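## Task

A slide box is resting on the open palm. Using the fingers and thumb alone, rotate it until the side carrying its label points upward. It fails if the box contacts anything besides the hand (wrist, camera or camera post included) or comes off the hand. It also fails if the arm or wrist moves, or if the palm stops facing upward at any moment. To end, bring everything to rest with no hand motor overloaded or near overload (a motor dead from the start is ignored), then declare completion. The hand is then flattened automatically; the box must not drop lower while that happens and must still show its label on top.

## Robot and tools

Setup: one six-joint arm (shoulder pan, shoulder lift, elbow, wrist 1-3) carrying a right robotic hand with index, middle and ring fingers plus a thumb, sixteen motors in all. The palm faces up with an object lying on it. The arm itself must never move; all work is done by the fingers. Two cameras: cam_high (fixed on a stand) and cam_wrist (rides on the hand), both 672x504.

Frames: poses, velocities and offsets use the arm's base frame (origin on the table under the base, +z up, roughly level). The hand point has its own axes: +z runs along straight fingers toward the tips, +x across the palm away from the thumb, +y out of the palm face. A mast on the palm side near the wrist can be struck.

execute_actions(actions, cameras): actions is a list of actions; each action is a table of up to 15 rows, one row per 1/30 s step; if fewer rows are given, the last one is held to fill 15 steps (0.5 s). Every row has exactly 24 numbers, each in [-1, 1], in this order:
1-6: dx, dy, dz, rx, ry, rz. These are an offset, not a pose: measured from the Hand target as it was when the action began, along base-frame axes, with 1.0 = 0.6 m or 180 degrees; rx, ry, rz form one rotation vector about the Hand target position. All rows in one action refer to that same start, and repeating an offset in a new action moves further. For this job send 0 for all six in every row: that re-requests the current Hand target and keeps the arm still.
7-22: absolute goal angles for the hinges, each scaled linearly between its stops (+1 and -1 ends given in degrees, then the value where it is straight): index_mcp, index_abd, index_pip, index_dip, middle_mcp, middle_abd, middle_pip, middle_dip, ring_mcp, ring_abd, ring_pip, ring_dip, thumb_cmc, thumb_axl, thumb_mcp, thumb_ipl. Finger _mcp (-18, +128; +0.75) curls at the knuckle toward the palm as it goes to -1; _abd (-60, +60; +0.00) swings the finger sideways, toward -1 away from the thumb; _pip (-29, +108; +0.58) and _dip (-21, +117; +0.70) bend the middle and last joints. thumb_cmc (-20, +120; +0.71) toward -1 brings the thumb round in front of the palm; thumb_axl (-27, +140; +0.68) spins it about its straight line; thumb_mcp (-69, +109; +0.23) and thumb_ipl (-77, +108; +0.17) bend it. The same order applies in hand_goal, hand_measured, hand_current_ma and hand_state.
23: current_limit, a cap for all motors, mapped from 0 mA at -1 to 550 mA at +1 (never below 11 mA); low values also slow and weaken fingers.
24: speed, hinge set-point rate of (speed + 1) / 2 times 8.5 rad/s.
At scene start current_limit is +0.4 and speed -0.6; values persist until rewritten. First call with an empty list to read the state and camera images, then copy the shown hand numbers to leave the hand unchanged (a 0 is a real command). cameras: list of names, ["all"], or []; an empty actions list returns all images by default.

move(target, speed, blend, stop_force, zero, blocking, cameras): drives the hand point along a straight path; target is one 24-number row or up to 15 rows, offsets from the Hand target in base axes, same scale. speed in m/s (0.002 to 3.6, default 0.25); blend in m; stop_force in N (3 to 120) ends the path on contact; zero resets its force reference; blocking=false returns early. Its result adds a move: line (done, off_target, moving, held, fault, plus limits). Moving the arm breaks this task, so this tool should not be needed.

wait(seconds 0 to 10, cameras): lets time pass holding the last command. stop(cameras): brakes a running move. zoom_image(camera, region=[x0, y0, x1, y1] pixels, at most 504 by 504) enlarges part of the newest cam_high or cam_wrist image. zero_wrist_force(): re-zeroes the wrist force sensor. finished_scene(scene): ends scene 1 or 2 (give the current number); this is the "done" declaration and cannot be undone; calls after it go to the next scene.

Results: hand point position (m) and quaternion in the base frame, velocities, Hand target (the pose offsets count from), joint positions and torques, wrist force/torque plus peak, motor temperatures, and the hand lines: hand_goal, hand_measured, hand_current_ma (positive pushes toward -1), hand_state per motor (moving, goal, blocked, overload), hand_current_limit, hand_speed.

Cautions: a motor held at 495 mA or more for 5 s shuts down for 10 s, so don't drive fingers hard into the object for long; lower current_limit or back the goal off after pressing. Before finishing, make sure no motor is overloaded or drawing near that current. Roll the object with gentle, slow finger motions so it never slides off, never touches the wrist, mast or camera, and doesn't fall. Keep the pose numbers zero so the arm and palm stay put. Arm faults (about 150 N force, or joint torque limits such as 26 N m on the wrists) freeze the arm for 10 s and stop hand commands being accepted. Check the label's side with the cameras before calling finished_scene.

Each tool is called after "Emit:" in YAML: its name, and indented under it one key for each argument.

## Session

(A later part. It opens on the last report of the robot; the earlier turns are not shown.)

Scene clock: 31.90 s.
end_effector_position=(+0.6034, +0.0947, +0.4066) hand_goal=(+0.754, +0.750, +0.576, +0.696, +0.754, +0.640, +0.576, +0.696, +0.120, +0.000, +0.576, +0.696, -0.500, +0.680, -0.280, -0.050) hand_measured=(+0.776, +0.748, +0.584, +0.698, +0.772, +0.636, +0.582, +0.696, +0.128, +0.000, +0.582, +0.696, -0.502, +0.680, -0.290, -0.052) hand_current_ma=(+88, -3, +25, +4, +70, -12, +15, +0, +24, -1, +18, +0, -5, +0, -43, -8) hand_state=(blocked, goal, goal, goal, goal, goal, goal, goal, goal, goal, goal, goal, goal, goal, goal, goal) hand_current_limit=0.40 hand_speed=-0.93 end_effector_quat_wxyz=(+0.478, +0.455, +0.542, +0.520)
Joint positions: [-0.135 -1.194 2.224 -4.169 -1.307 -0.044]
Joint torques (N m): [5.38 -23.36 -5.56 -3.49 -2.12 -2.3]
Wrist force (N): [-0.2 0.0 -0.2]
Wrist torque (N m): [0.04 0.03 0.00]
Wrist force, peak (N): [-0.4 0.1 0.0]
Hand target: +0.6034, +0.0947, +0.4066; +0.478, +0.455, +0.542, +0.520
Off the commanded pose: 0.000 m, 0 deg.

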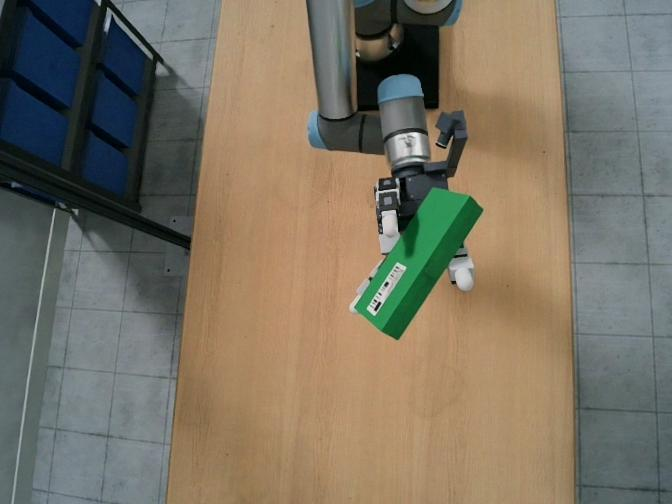

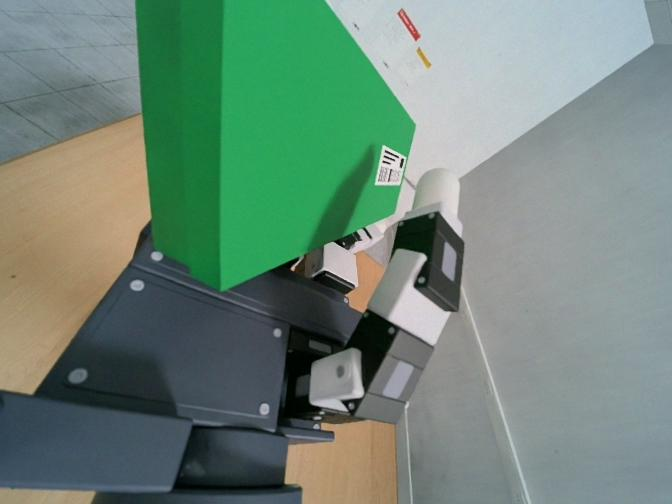

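Emit:
execute_actions:
  actions:
    - [[0,0,0,0,0,0,0.754,0.75,0.576,0.696,0.754,0.64,0.576,0.696,0.24,0,0.576,0.696,-0.40,0.68,-0.281,-0.05,0.4,-0.93]]
    - [[0,0,0,0,0,0,0.754,0.75,0.576,0.696,0.754,0.64,0.576,0.696,0.34,0,0.576,0.696,-0.40,0.68,-0.281,-0.05,0.4,-0.93]]
  cameras: ["all"]

Emit:
zoom_image:
  camera: "cam_high"
  region: [340, 150, 500, 340]

Scene clock: 33.43 s.
end_effector_position=(+0.6034, +0.0947, +0.4066) hand_goal=(+0.754, +0.750, +0.576, +0.696, +0.754, +0.640, +0.576, +0.696, +0.340, +0.000, +0.576, +0.696, -0.400, +0.680, -0.280, -0.050) hand_measured=(+0.776, +0.748, +0.584, +0.698, +0.772, +0.636, +0.582, +0.696, +0.350, -0.002, +0.582, +0.696, -0.400, +0.680, -0.290, -0.052) hand_current_ma=(+88, -3, +25, +4, +70, -12, +15, +0, +39, -3, +18, +0, -2, +0, -43, -8) hand_state=(blocked, goal, goal, goal, goal, goal, goal, goal, goal, goal, goal, goal, goal, goal, goal, goal) hand_current_limit=0.40 hand_speed=-0.93 end_effector_quat_wxyz=(+0.478, +0.455, +0.542, +0.520)
Joint positions: [-0.135 -1.194 2.224 -4.169 -1.307 -0.044]
Joint torques (N m): [5.12 -23.54 -5.47 -3.43 -2.19 -2.28]
Wrist force (N): [-0.2 0.0 -0.1]
Wrist torque (N m): [0.04 0.02 0.00]
Wrist force, peak (N): [-0.5 0.0 0.1]
Hand target: +0.6034, +0.0947, +0.4066; +0.478, +0.455, +0.542, +0.520
Off the commanded pose: 0.000 m, 0 deg.

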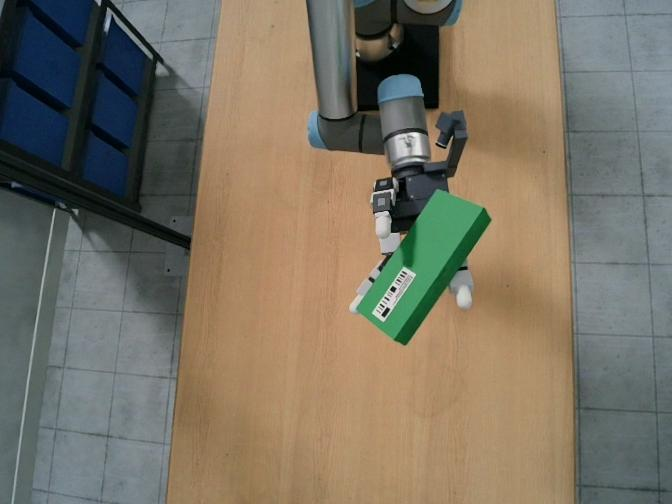

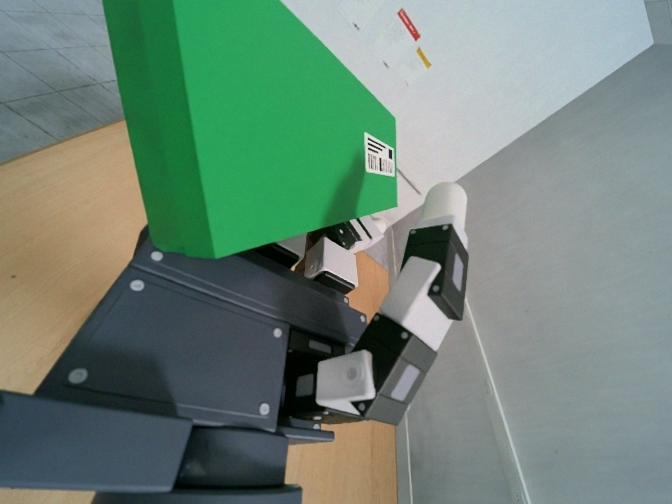

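Scaled by 2.653 from the camera's 672x504 image, which has a finer 960x720 frame.

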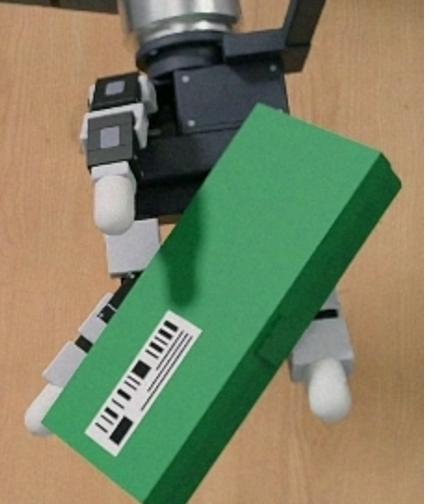

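Emit:
execute_actions:
  actions:
    - [[0,0,0,0,0,0,0.754,0.75,0.576,0.696,0.754,0.64,0.576,0.696,0.43,0,0.576,0.696,-0.30,0.68,-0.2,-0.05,0.4,-0.94]]
    - [[0,0,0,0,0,0,0.754,0.75,0.576,0.696,0.754,0.64,0.576,0.696,0.50,0,0.576,0.696,-0.20,0.68,-0.1,0,0.4,-0.94]]
  cameras: ["all"]

Emit:
zoom_image:
  camera: "cam_high"
  region: [340, 150, 510, 360]

Scene clock: 34.90 s.
end_effector_position=(+0.6034, +0.0947, +0.4066) hand_goal=(+0.754, +0.750, +0.576, +0.696, +0.754, +0.640, +0.576, +0.696, +0.500, +0.000, +0.576, +0.696, -0.200, +0.680, -0.100, +0.000) hand_measured=(+0.776, +0.748, +0.584, +0.698, +0.772, +0.636, +0.582, +0.696, +0.514, -0.002, +0.582, +0.696, -0.198, +0.680, -0.108, -0.004) hand_current_ma=(+88, -3, +25, +4, +70, -12, +15, +0, +52, -4, +18, +0, +3, +0, -32, -16) hand_state=(blocked, goal, goal, goal, goal, goal, goal, goal, goal, goal, goal, goal, goal, goal, goal, goal) hand_current_limit=0.40 hand_speed=-0.94 end_effector_quat_wxyz=(+0.478, +0.455, +0.542, +0.520)
Joint positions: [-0.135 -1.194 2.224 -4.169 -1.307 -0.044]
Joint torques (N m): [4.76 -23.24 -4.98 -3.5 -2.03 -2.3]
Wrist force (N): [-0.1 0.3 -0.1]
Wrist torque (N m): [0.08 0.01 0.02]
Wrist force, peak (N): [-0.2 -0.2 -0.3]
Hand target: +0.6034, +0.0947, +0.4066; +0.478, +0.455, +0.542, +0.520
Off the commanded pose: 0.000 m, 0 deg.

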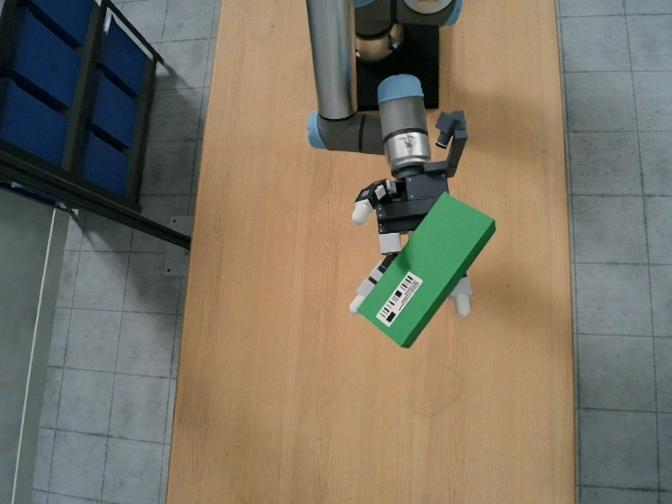

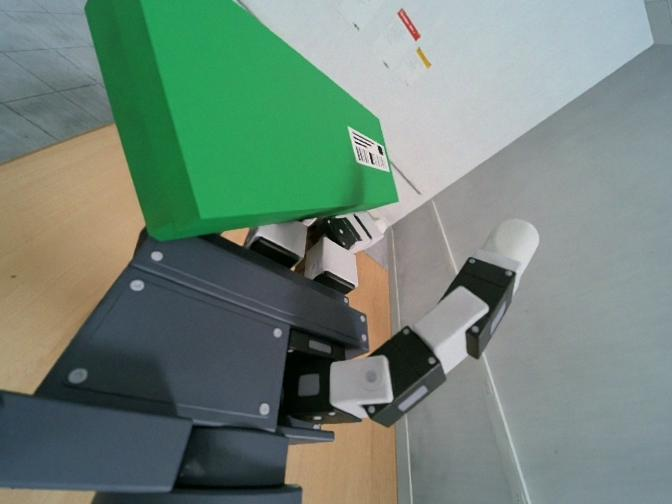

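Scaled by 2.400 from the camera's 672x504 image, which has a finer 960x720 frame.

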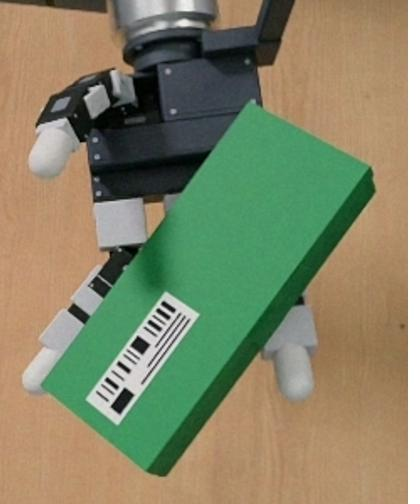

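Emit:
execute_actions:
  actions:
    - [[0,0,0,0,0,0,0.754,0.75,0.576,0.696,0.754,0.64,0.576,0.696,0.58,0,0.576,0.696,-0.10,0.68,0.0,0.05,0.4,-0.95]]
    - [[0,0,0,0,0,0,0.754,0.75,0.576,0.696,0.754,0.64,0.576,0.696,0.64,0,0.576,0.696,0.0,0.68,0.1,0.1,0.4,-0.95]]
  cameras: ["all"]

Emit:
zoom_image:
  camera: "cam_high"
  region: [340, 150, 510, 360]

Scene clock: 36.83 s.
end_effector_position=(+0.6034, +0.0947, +0.4066) hand_goal=(+0.754, +0.750, +0.576, +0.696, +0.754, +0.640, +0.576, +0.696, +0.640, +0.000, +0.576, +0.696, +0.000, +0.680, +0.100, +0.100) hand_measured=(+0.776, +0.750, +0.584, +0.698, +0.772, +0.636, +0.582, +0.696, +0.656, -0.002, +0.582, +0.696, +0.004, +0.680, +0.096, +0.096) hand_current_ma=(+88, -2, +25, +4, +70, -12, +15, +0, +62, -4, +18, +0, +9, +0, -17, -12) hand_state=(blocked, goal, goal, goal, goal, goal, goal, goal, goal, goal, goal, goal, goal, goal, goal, goal) hand_current_limit=0.40 hand_speed=-0.95 end_effector_quat_wxyz=(+0.478, +0.455, +0.542, +0.520)
Joint positions: [-0.135 -1.194 2.224 -4.169 -1.307 -0.044]
Joint torques (N m): [5.14 -23.73 -4.43 -3.43 -2.1 -2.2]
Wrist force (N): [-0.1 0.1 -0.1]
Wrist torque (N m): [0.06 0.02 0.02]
Wrist force, peak (N): [0.0 0.3 -0.4]
Hand target: +0.6034, +0.0947, +0.4066; +0.478, +0.455, +0.542, +0.520
Off the commanded pose: 0.000 m, 0 deg.

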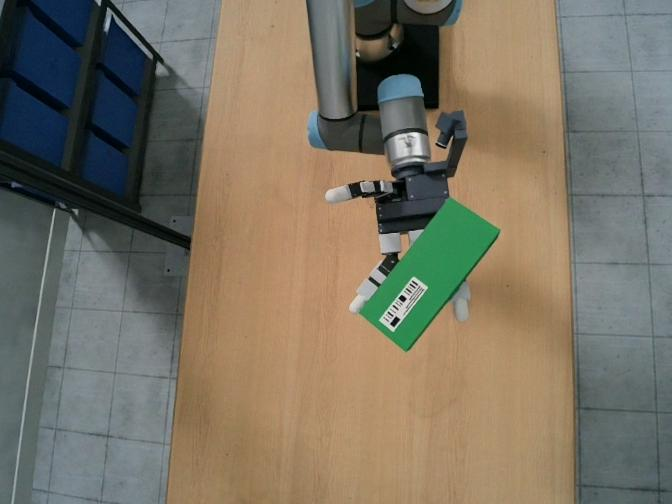

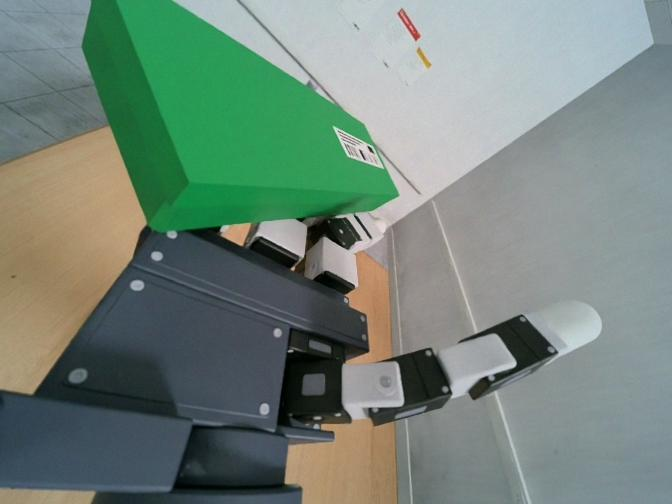

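Scaled by 2.400 from the camera's 672x504 image, which has a finer 960x720 frame.

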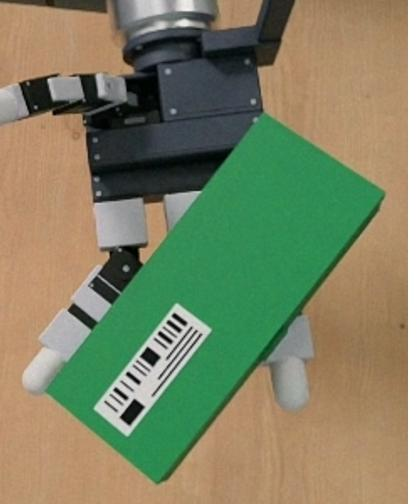

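Emit:
execute_actions:
  actions:
    - [[0,0,0,0,0,0,0.754,0.75,0.576,0.696,0.754,0.64,0.576,0.696,0.70,0,0.576,0.696,0.0,0.68,0.1,0.1,0.4,-0.95]]
    - [[0,0,0,0,0,0,0.754,0.75,0.576,0.696,0.754,0.64,0.576,0.696,0.754,0,0.576,0.696,0.0,0.68,0.1,0.1,0.4,-0.95]]
    - [[0,0,0,0,0,0,0.754,0.75,0.576,0.696,0.754,0.64,0.576,0.696,0.754,0,0.576,0.696,0.0,0.68,0.1,0.1,0.4,-0.95]]
  cameras: ["all"]

Emit:
zoom_image:
  camera: "cam_high"
  region: [340, 150, 510, 360]

Emit:
zoom_image:
  camera: "cam_wrist"
  region: [60, 100, 440, 360]

Scene clock: 38.70 s.
end_effector_position=(+0.6034, +0.0947, +0.4066) hand_goal=(+0.754, +0.750, +0.576, +0.696, +0.754, +0.640, +0.576, +0.696, +0.754, +0.000, +0.576, +0.696, +0.000, +0.680, +0.100, +0.100) hand_measured=(+0.776, +0.750, +0.584, +0.698, +0.772, +0.636, +0.582, +0.698, +0.770, -0.002, +0.582, +0.696, +0.004, +0.680, +0.096, +0.096) hand_current_ma=(+88, -1, +25, +4, +70, -12, +18, +3, +61, -4, +19, +0, +9, +0, -17, -12) hand_state=(blocked, goal, goal, goal, goal, goal, goal, goal, goal, goal, goal, goal, goal, goal, goal, goal) hand_current_limit=0.40 hand_speed=-0.95 end_effector_quat_wxyz=(+0.478, +0.455, +0.542, +0.520)
Joint positions: [-0.135 -1.194 2.224 -4.169 -1.307 -0.044]
Joint torques (N m): [4.96 -23.37 -4.2 -3.43 -2.04 -2.15]
Wrist force (N): [-0.1 0.1 -0.1]
Wrist torque (N m): [0.07 0.02 0.02]
Wrist force, peak (N): [-0.2 0.0 -0.4]
Hand target: +0.6034, +0.0947, +0.4066; +0.478, +0.455, +0.542, +0.520
Off the commanded pose: 0.000 m, 0 deg.

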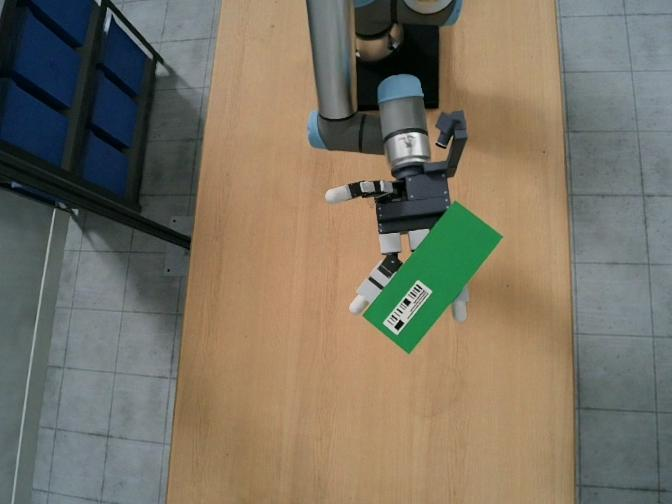

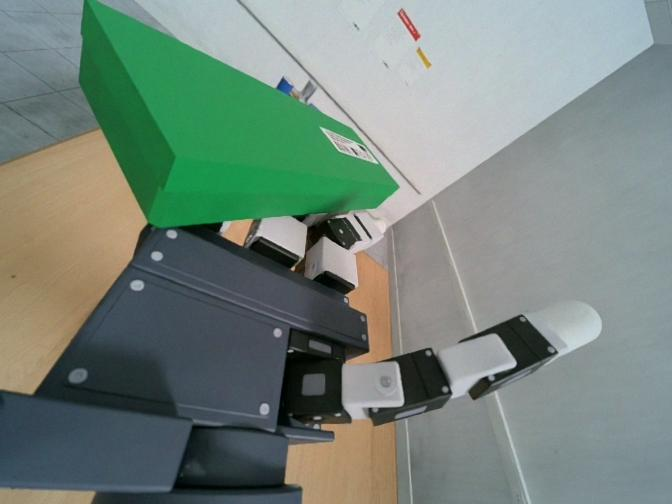

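Scaled by 2.400 from the camera's 672x504 image, which has a finer 960x720 frame.

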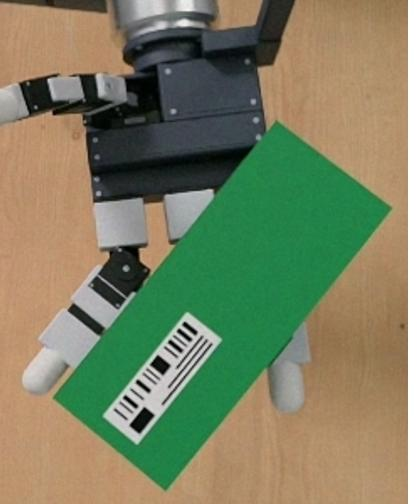

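Scaled by 1.326 from the camera's 672x504 image, which has a finer 960x720 frame.

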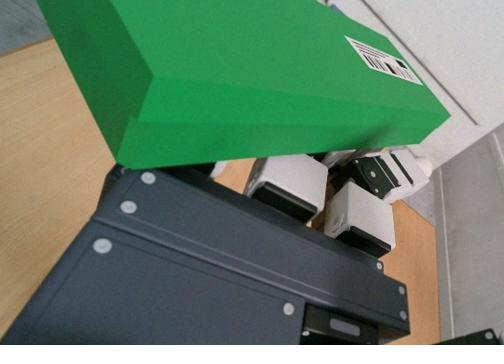

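Emit:
execute_actions:
  actions:
    - [[0,0,0,0,0,0,0.88,0.75,0.576,0.696,0.754,0.64,0.576,0.696,0.754,0,0.576,0.696,0.4,0.68,0.22,0.16,0.4,-0.92]]
    - [[0,0,0,0,0,0,0.88,0.4,0.576,0.696,0.754,0.64,0.576,0.696,0.754,0,0.576,0.696,0.7,0.68,0.22,0.16,0.4,-0.90]]
    - [[0,0,0,0,0,0,0.88,0.2,0.576,0.696,0.754,0.64,0.576,0.696,0.754,0,0.576,0.696,0.7,0.68,0.22,0.16,0.4,-0.90]]
    - [[0,0,0,0,0,0,0.88,0.0,0.576,0.696,0.754,0.64,0.576,0.696,0.754,0,0.576,0.696,0.7,0.68,0.22,0.16,0.4,-0.90]]
  cameras: ["all"]

Emit:
zoom_image:
  camera: "cam_high"
  region: [340, 150, 510, 360]

Scene clock: 41.63 s.
end_effector_position=(+0.6034, +0.0947, +0.4066) hand_goal=(+0.880, +0.000, +0.576, +0.696, +0.754, +0.640, +0.576, +0.696, +0.754, +0.000, +0.576, +0.696, +0.700, +0.680, +0.220, +0.160) hand_measured=(+0.888, +0.450, +0.584, +0.698, +0.772, +0.582, +0.582, +0.698, +0.770, -0.002, +0.582, +0.696, +0.706, +0.680, +0.218, +0.158) hand_current_ma=(+30, +385, +25, +4, +70, -202, +22, +5, +64, -4, +19, +0, +20, +0, -10, -9) hand_state=(goal, blocked, goal, goal, goal, blocked, goal, goal, goal, goal, goal, goal, goal, goal, goal, goal) hand_current_limit=0.40 hand_speed=-0.90 end_effector_quat_wxyz=(+0.478, +0.455, +0.542, +0.520)
Joint positions: [-0.135 -1.194 2.224 -4.169 -1.307 -0.044]
Joint torques (N m): [5.01 -24.17 -3.57 -3.41 -2.12 -2.08]
Wrist force (N): [0.0 0.2 -0.2]
Wrist torque (N m): [0.08 0.01 0.04]
Wrist force, peak (N): [-0.5 0.0 -0.1]
Hand target: +0.6034, +0.0947, +0.4066; +0.478, +0.455, +0.542, +0.520
Off the commanded pose: 0.000 m, 0 deg.

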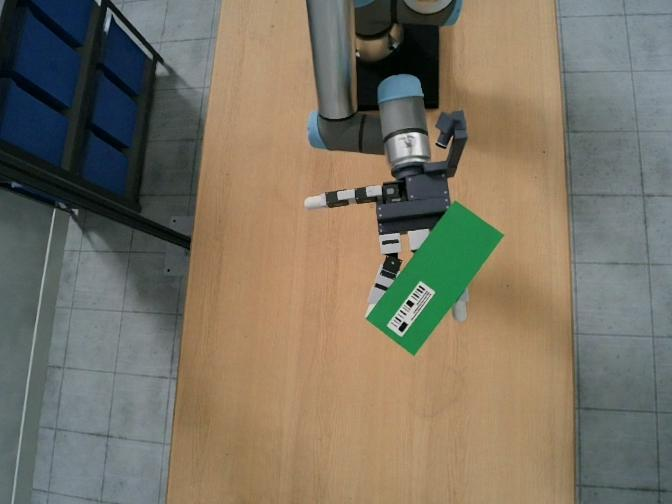

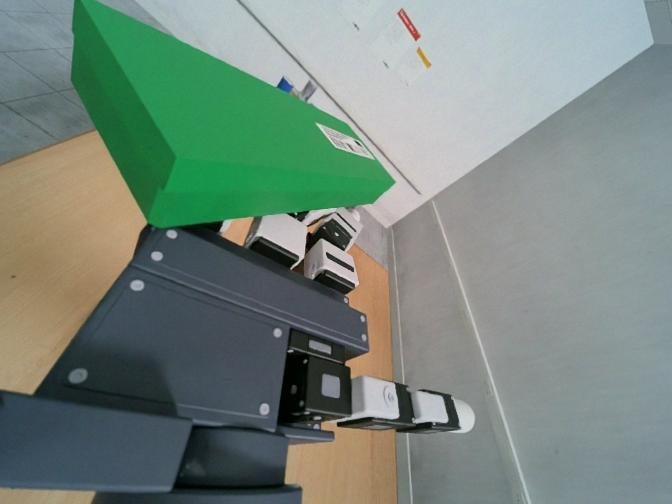

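Scaled by 2.400 from the camera's 672x504 image, which has a finer 960x720 frame.

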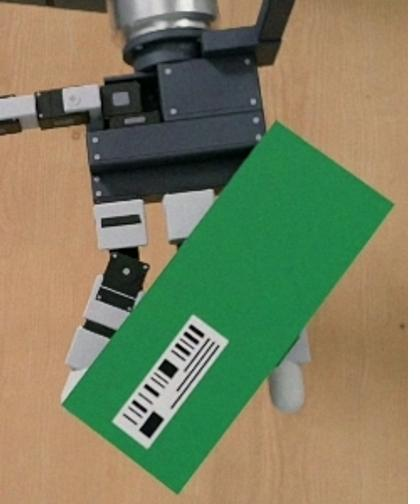

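Emit:
execute_actions:
  actions:
    - [[0,0,0,0,0,0,0.88,0.52,0.576,0.696,0.754,0.60,0.576,0.696,0.754,0,0.576,0.696,0.7,0.68,0.22,0.16,0.4,-0.92]]
    - [[0,0,0,0,0,0,0.745,0.52,0.576,0.696,0.754,0.60,0.576,0.696,0.754,0,0.576,0.696,0.7,0.68,0.22,0.16,0.4,-0.94]]
    - [[0,0,0,0,0,0,0.745,0.52,0.576,0.696,0.754,0.60,0.576,0.696,0.754,0,0.576,0.696,0.7,0.68,0.22,0.16,0.4,-0.94]]
    - [[0,0,0,0,0,0,0.745,0.52,0.576,0.696,0.754,0.60,0.576,0.696,0.754,0,0.576,0.696,0.7,0.68,0.22,0.16,0.4,-0.94]]
  cameras: ["all"]

Emit:
zoom_image:
  camera: "cam_high"
  region: [340, 150, 510, 360]

Scene clock: 44.17 s.
end_effector_position=(+0.6034, +0.0947, +0.4066) hand_goal=(+0.746, +0.520, +0.576, +0.696, +0.754, +0.600, +0.576, +0.696, +0.754, +0.000, +0.576, +0.696, +0.700, +0.680, +0.220, +0.160) hand_measured=(+0.770, +0.516, +0.584, +0.698, +0.772, +0.590, +0.582, +0.698, +0.772, +0.000, +0.582, +0.696, +0.706, +0.680, +0.218, +0.158) hand_current_ma=(+97, -9, +25, +4, +70, -25, +22, +5, +64, -2, +19, +0, +20, +0, -10, -9) hand_state=(blocked, goal, goal, goal, goal, goal, goal, goal, goal, goal, goal, goal, goal, goal, goal, goal) hand_current_limit=0.40 hand_speed=-0.94 end_effector_quat_wxyz=(+0.478, +0.455, +0.542, +0.520)
Joint positions: [-0.135 -1.194 2.224 -4.169 -1.307 -0.044]
Joint torques (N m): [4.37 -23.72 -3.28 -3.37 -2.06 -2.06]
Wrist force (N): [0.0 0.0 0.0]
Wrist torque (N m): [0.05 0.00 0.03]
Wrist force, peak (N): [-0.2 0.1 -0.4]
Hand target: +0.6034, +0.0947, +0.4066; +0.478, +0.455, +0.542, +0.520
Off the commanded pose: 0.000 m, 0 deg.

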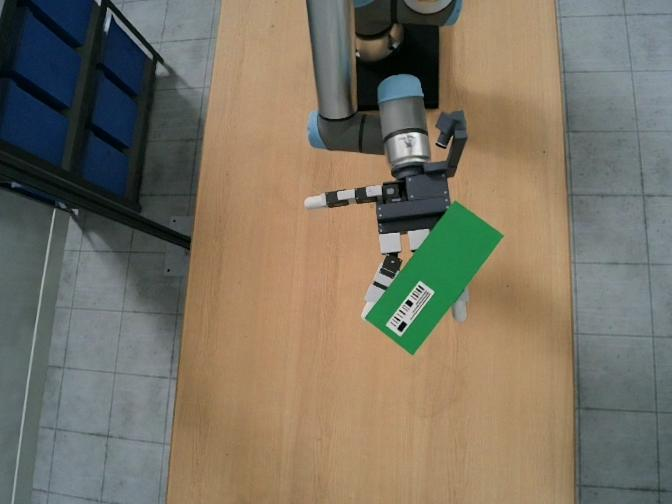

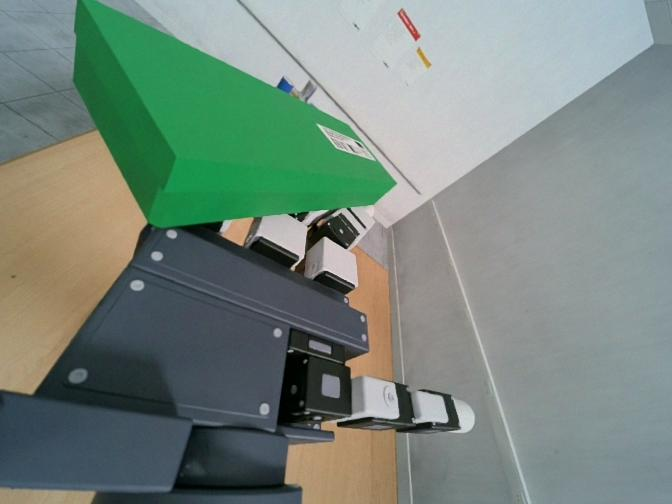

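Scaled by 2.400 from the camera's 672x504 image, which has a finer 960x720 frame.

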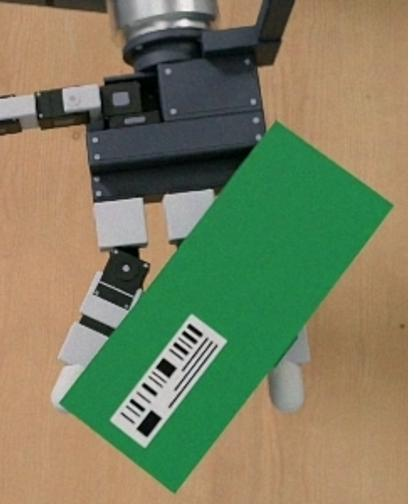

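Emit:
execute_actions:
  actions:
    - [[0,0,0,0,0,0,0.745,0.52,0.576,0.696,0.82,0.59,0.576,0.696,0.754,0,0.576,0.696,0.7,0.68,0.22,0.16,0.4,-0.95]]
    - [[0,0,0,0,0,0,0.745,0.52,0.576,0.696,0.90,0.59,0.576,0.696,0.754,0,0.576,0.696,0.7,0.68,0.22,0.16,0.4,-0.92]]
  cameras: ["all"]

Emit:
zoom_image:
  camera: "cam_high"
  region: [340, 150, 510, 360]

Scene clock: 45.50 s.
end_effector_position=(+0.6034, +0.0947, +0.4066) hand_goal=(+0.746, +0.520, +0.576, +0.696, +0.900, +0.590, +0.576, +0.696, +0.754, +0.000, +0.576, +0.696, +0.700, +0.680, +0.220, +0.160) hand_measured=(+0.770, +0.516, +0.584, +0.698, +0.900, +0.582, +0.580, +0.698, +0.772, +0.000, +0.584, +0.696, +0.706, +0.680, +0.218, +0.158) hand_current_ma=(+97, -9, +25, +4, +0, -23, +13, +5, +71, -2, +23, +0, +20, +0, -10, -9) hand_state=(blocked, goal, goal, goal, goal, goal, goal, goal, goal, goal, goal, goal, goal, goal, goal, goal) hand_current_limit=0.40 hand_speed=-0.92 end_effector_quat_wxyz=(+0.478, +0.455, +0.542, +0.520)
Joint positions: [-0.135 -1.194 2.224 -4.169 -1.307 -0.044]
Joint torques (N m): [5 -24 -2.88 -3.44 -2 -2.11]
Wrist force (N): [0.0 0.2 -0.4]
Wrist torque (N m): [0.10 0.01 0.04]
Wrist force, peak (N): [-0.4 -0.1 -0.3]
Hand target: +0.6034, +0.0947, +0.4066; +0.478, +0.455, +0.542, +0.520
Off the commanded pose: 0.000 m, 0 deg.

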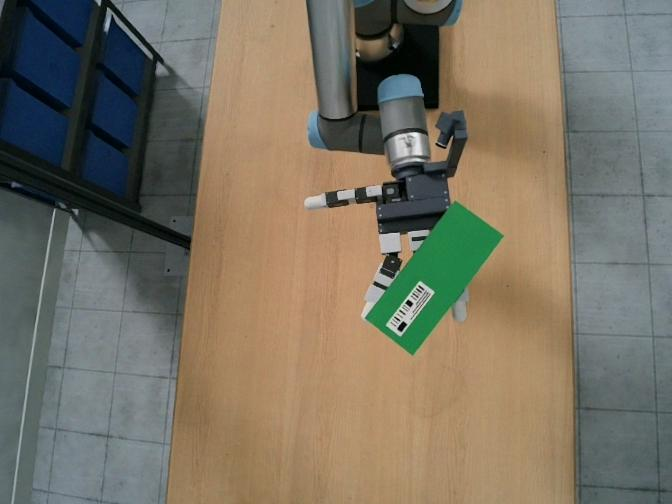

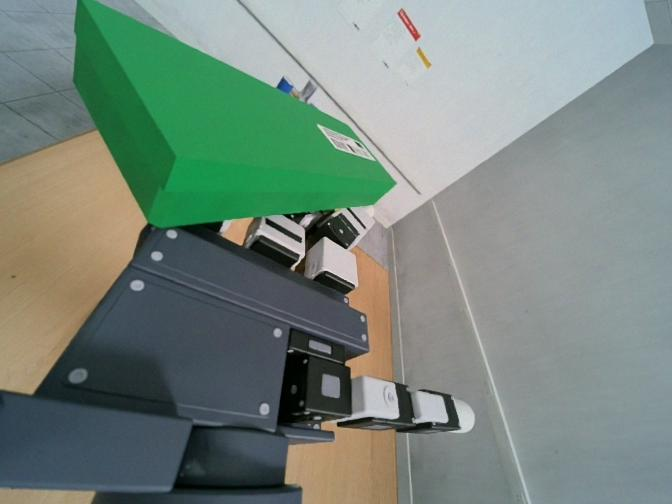

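Scaled by 2.400 from the camera's 672x504 image, which has a finer 960x720 frame.

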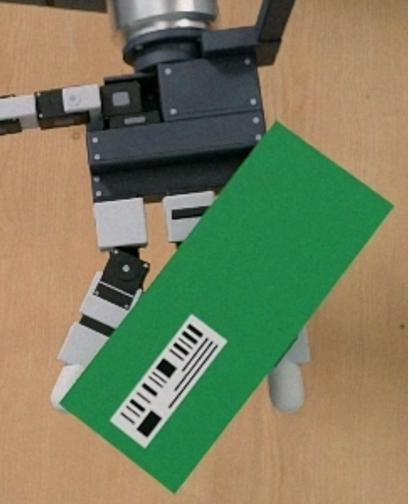

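Emit:
execute_actions:
  actions:
    - [[0,0,0,0,0,0,0.745,0.52,0.576,0.696,0.90,0.3,0.576,0.696,0.754,0,0.576,0.696,0.7,0.68,0.22,0.16,0.4,-0.86]]
    - [[0,0,0,0,0,0,0.745,0.52,0.576,0.696,0.90,0.0,0.576,0.696,0.754,0,0.576,0.696,0.7,0.68,0.22,0.16,0.4,-0.86]]
    - [[0,0,0,0,0,0,0.745,0.52,0.576,0.696,0.83,0.0,0.576,0.696,0.754,0,0.576,0.696,0.7,0.68,0.22,0.16,0.4,-0.9]]
    - [[0,0,0,0,0,0,0.745,0.52,0.576,0.696,0.745,0.0,0.576,0.696,0.754,0,0.576,0.696,0.7,0.68,0.22,0.16,0.4,-0.94]]
    - [[0,0,0,0,0,0,0.745,0.52,0.576,0.696,0.745,0.0,0.576,0.696,0.754,0,0.576,0.696,0.7,0.68,0.22,0.16,0.4,-0.94]]
  cameras: ["all"]

Emit:
zoom_image:
  camera: "cam_high"
  region: [340, 150, 510, 360]

Scene clock: 48.40 s.
end_effector_position=(+0.6034, +0.0947, +0.4066) hand_goal=(+0.746, +0.520, +0.576, +0.696, +0.746, +0.000, +0.576, +0.696, +0.754, +0.000, +0.576, +0.696, +0.700, +0.680, +0.220, +0.160) hand_measured=(+0.770, +0.516, +0.584, +0.698, +0.782, +0.002, +0.580, +0.698, +0.772, +0.000, +0.584, +0.696, +0.706, +0.680, +0.218, +0.158) hand_current_ma=(+97, -9, +25, +4, +151, +7, +13, +5, +71, -2, +23, +0, +20, +0, -10, -9) hand_state=(blocked, goal, goal, goal, blocked, goal, goal, goal, goal, goal, goal, goal, goal, goal, goal, goal) hand_current_limit=0.40 hand_speed=-0.94 end_effector_quat_wxyz=(+0.478, +0.455, +0.542, +0.520)
Joint positions: [-0.135 -1.194 2.224 -4.169 -1.307 -0.044]
Joint torques (N m): [4.69 -24.1 -1.64 -3.31 -1.93 -2.1]
Wrist force (N): [-0.1 0.0 0.0]
Wrist torque (N m): [0.06 0.01 0.02]
Wrist force, peak (N): [-0.3 -0.1 -0.3]
Hand target: +0.6034, +0.0947, +0.4066; +0.478, +0.455, +0.542, +0.520
Off the commanded pose: 0.000 m, 0 deg.

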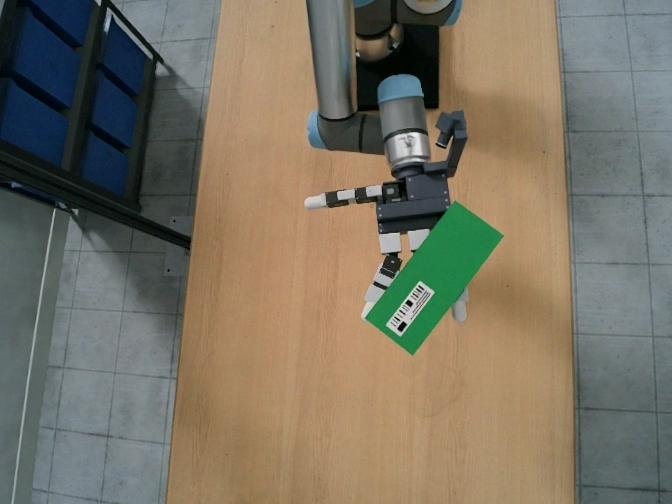

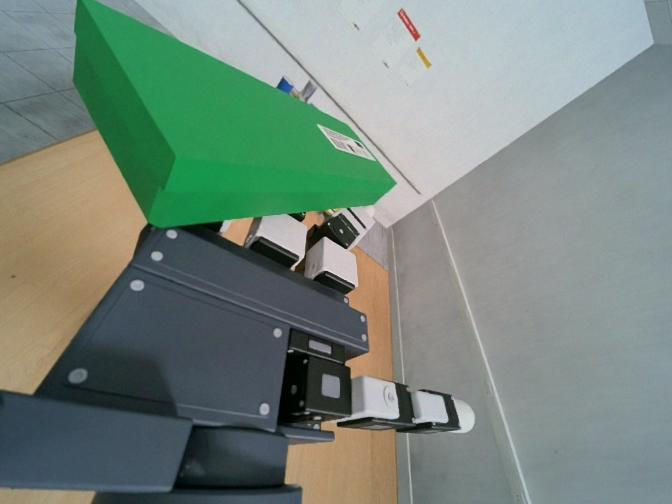

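Scaled by 2.400 from the camera's 672x504 image, which has a finer 960x720 frame.

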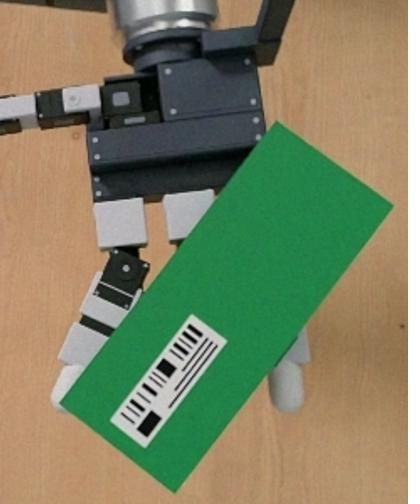

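Emit:
execute_actions:
  actions:
    - [[0,0,0,0,0,0,0.82,0.52,0.576,0.696,0.745,0.0,0.576,0.696,0.754,0,0.576,0.696,0.7,0.68,0.22,0.16,0.4,-0.94]]
    - [[0,0,0,0,0,0,0.90,0.52,0.576,0.696,0.745,0.0,0.576,0.696,0.754,0,0.576,0.696,0.7,0.68,0.22,0.16,0.4,-0.92]]
    - [[0,0,0,0,0,0,0.90,0.3,0.576,0.696,0.745,0.0,0.576,0.696,0.754,0,0.576,0.696,0.7,0.68,0.22,0.16,0.4,-0.88]]
    - [[0,0,0,0,0,0,0.90,0.0,0.576,0.696,0.745,0.0,0.576,0.696,0.754,0,0.576,0.696,0.7,0.68,0.22,0.16,0.4,-0.88]]
    - [[0,0,0,0,0,0,0.82,0.0,0.576,0.696,0.745,0.0,0.576,0.696,0.754,0,0.576,0.696,0.7,0.68,0.22,0.16,0.4,-0.9]]
    - [[0,0,0,0,0,0,0.745,0.0,0.576,0.696,0.745,0.0,0.576,0.696,0.754,0,0.576,0.696,0.7,0.68,0.22,0.16,0.4,-0.94]]
    - [[0,0,0,0,0,0,0.745,0.0,0.576,0.696,0.745,0.0,0.576,0.696,0.754,0,0.576,0.696,0.7,0.68,0.22,0.16,0.4,-0.94]]
  cameras: ["all"]

Emit:
zoom_image:
  camera: "cam_high"
  region: [340, 150, 510, 360]

Emit:
zoom_image:
  camera: "cam_wrist"
  region: [60, 100, 440, 360]

Scene clock: 52.47 s.
end_effector_position=(+0.6034, +0.0947, +0.4066) hand_goal=(+0.746, +0.000, +0.576, +0.696, +0.746, +0.000, +0.576, +0.696, +0.754, +0.000, +0.576, +0.696, +0.700, +0.680, +0.220, +0.160) hand_measured=(+0.786, +0.002, +0.584, +0.698, +0.782, +0.002, +0.586, +0.698, +0.772, +0.000, +0.584, +0.696, +0.706, +0.680, +0.218, +0.158) hand_current_ma=(+165, +7, +25, +4, +151, +4, +34, +7, +71, -2, +23, +0, +20, +0, -10, -9) hand_state=(blocked, goal, goal, goal, blocked, goal, goal, goal, goal, goal, goal, goal, goal, goal, goal, goal) hand_current_limit=0.40 hand_speed=-0.94 end_effector_quat_wxyz=(+0.478, +0.455, +0.542, +0.520)
Joint positions: [-0.135 -1.194 2.224 -4.169 -1.307 -0.044]
Joint torques (N m): [4.8 -24.6 -1.07 -3.27 -1.87 -1.85]
Wrist force (N): [0.0 0.1 -0.1]
Wrist torque (N m): [0.07 0.01 0.01]
Wrist force, peak (N): [-0.3 -0.1 -0.3]
Hand target: +0.6034, +0.0947, +0.4066; +0.478, +0.455, +0.542, +0.520
Off the commanded pose: 0.000 m, 0 deg.

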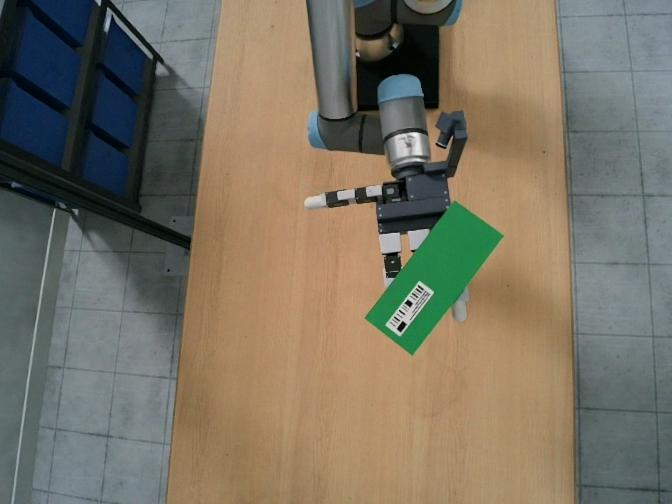

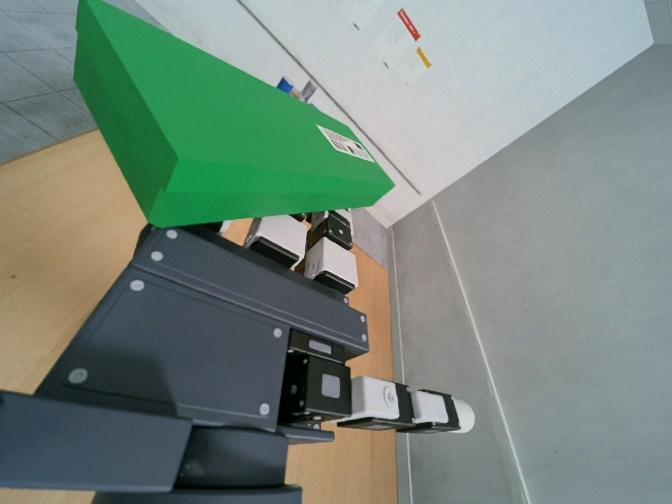

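Scaled by 2.400 from the camera's 672x504 image, which has a finer 960x720 frame.

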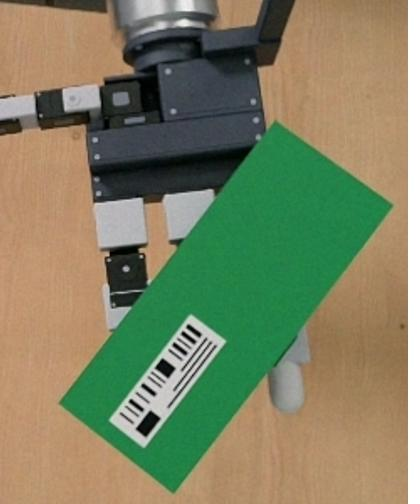

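Scaled by 1.326 from the camera's 672x504 image, which has a finer 960x720 frame.

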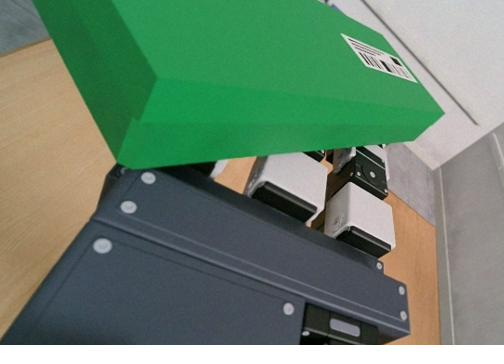

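Emit:
execute_actions:
  actions:
    - [[0,0,0,0,0,0,0.754,0.0,0.576,0.696,0.754,0.0,0.576,0.696,0.754,0,0.576,0.696,0.71,0.68,0.225,0.168,0.4,-0.95]]
    - [[0,0,0,0,0,0,0.754,0.0,0.576,0.696,0.754,0.0,0.576,0.696,0.754,0,0.576,0.696,0.71,0.68,0.225,0.168,0.4,-0.95]]
  cameras: ["cam_high"]

Scene clock: 53.90 s.
end_effector_position=(+0.6034, +0.0947, +0.4066) hand_goal=(+0.754, +0.000, +0.576, +0.696, +0.754, +0.000, +0.576, +0.696, +0.754, +0.000, +0.576, +0.696, +0.710, +0.680, +0.226, +0.168) hand_measured=(+0.786, +0.002, +0.584, +0.698, +0.782, +0.002, +0.586, +0.698, +0.772, +0.000, +0.584, +0.696, +0.716, +0.680, +0.224, +0.166) hand_current_ma=(+129, +7, +25, +4, +115, +4, +34, +7, +71, -2, +23, +0, +20, +0, -10, -9) hand_state=(blocked, goal, goal, goal, blocked, goal, goal, goal, goal, goal, goal, goal, goal, goal, goal, goal) hand_current_limit=0.40 hand_speed=-0.95 end_effector_quat_wxyz=(+0.478, +0.455, +0.542, +0.520)
Joint positions: [-0.135 -1.194 2.224 -4.169 -1.307 -0.044]
Joint torques (N m): [4.7 -24.22 -0.73 -3.42 -2.06 -1.88]
Wrist force (N): [-0.1 -0.2 -0.2]
Wrist torque (N m): [0.05 0.02 0.00]
Wrist force, peak (N): [-0.3 0.1 -0.4]
Hand target: +0.6034, +0.0947, +0.4066; +0.478, +0.455, +0.542, +0.520
Off the commanded pose: 0.000 m, 0 deg.
Images, in order (width x height): cam_high 672x504.

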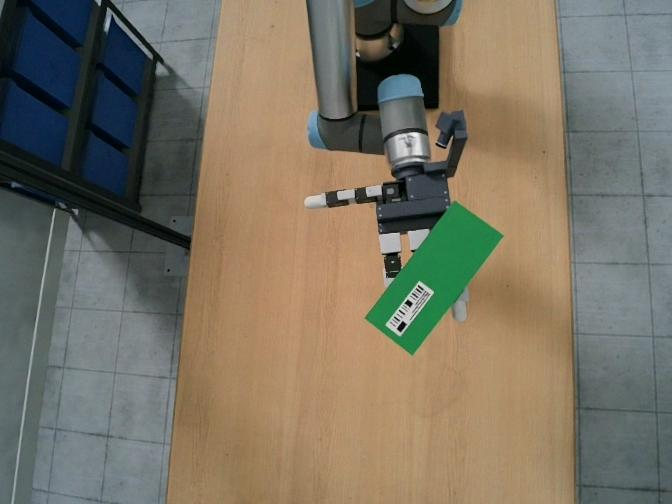

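The box lies still, label up, with all fingers straight and motor currents well below the limit.

Emit:
finished_scene:
  scene: 1

The scene is finished: the task was done.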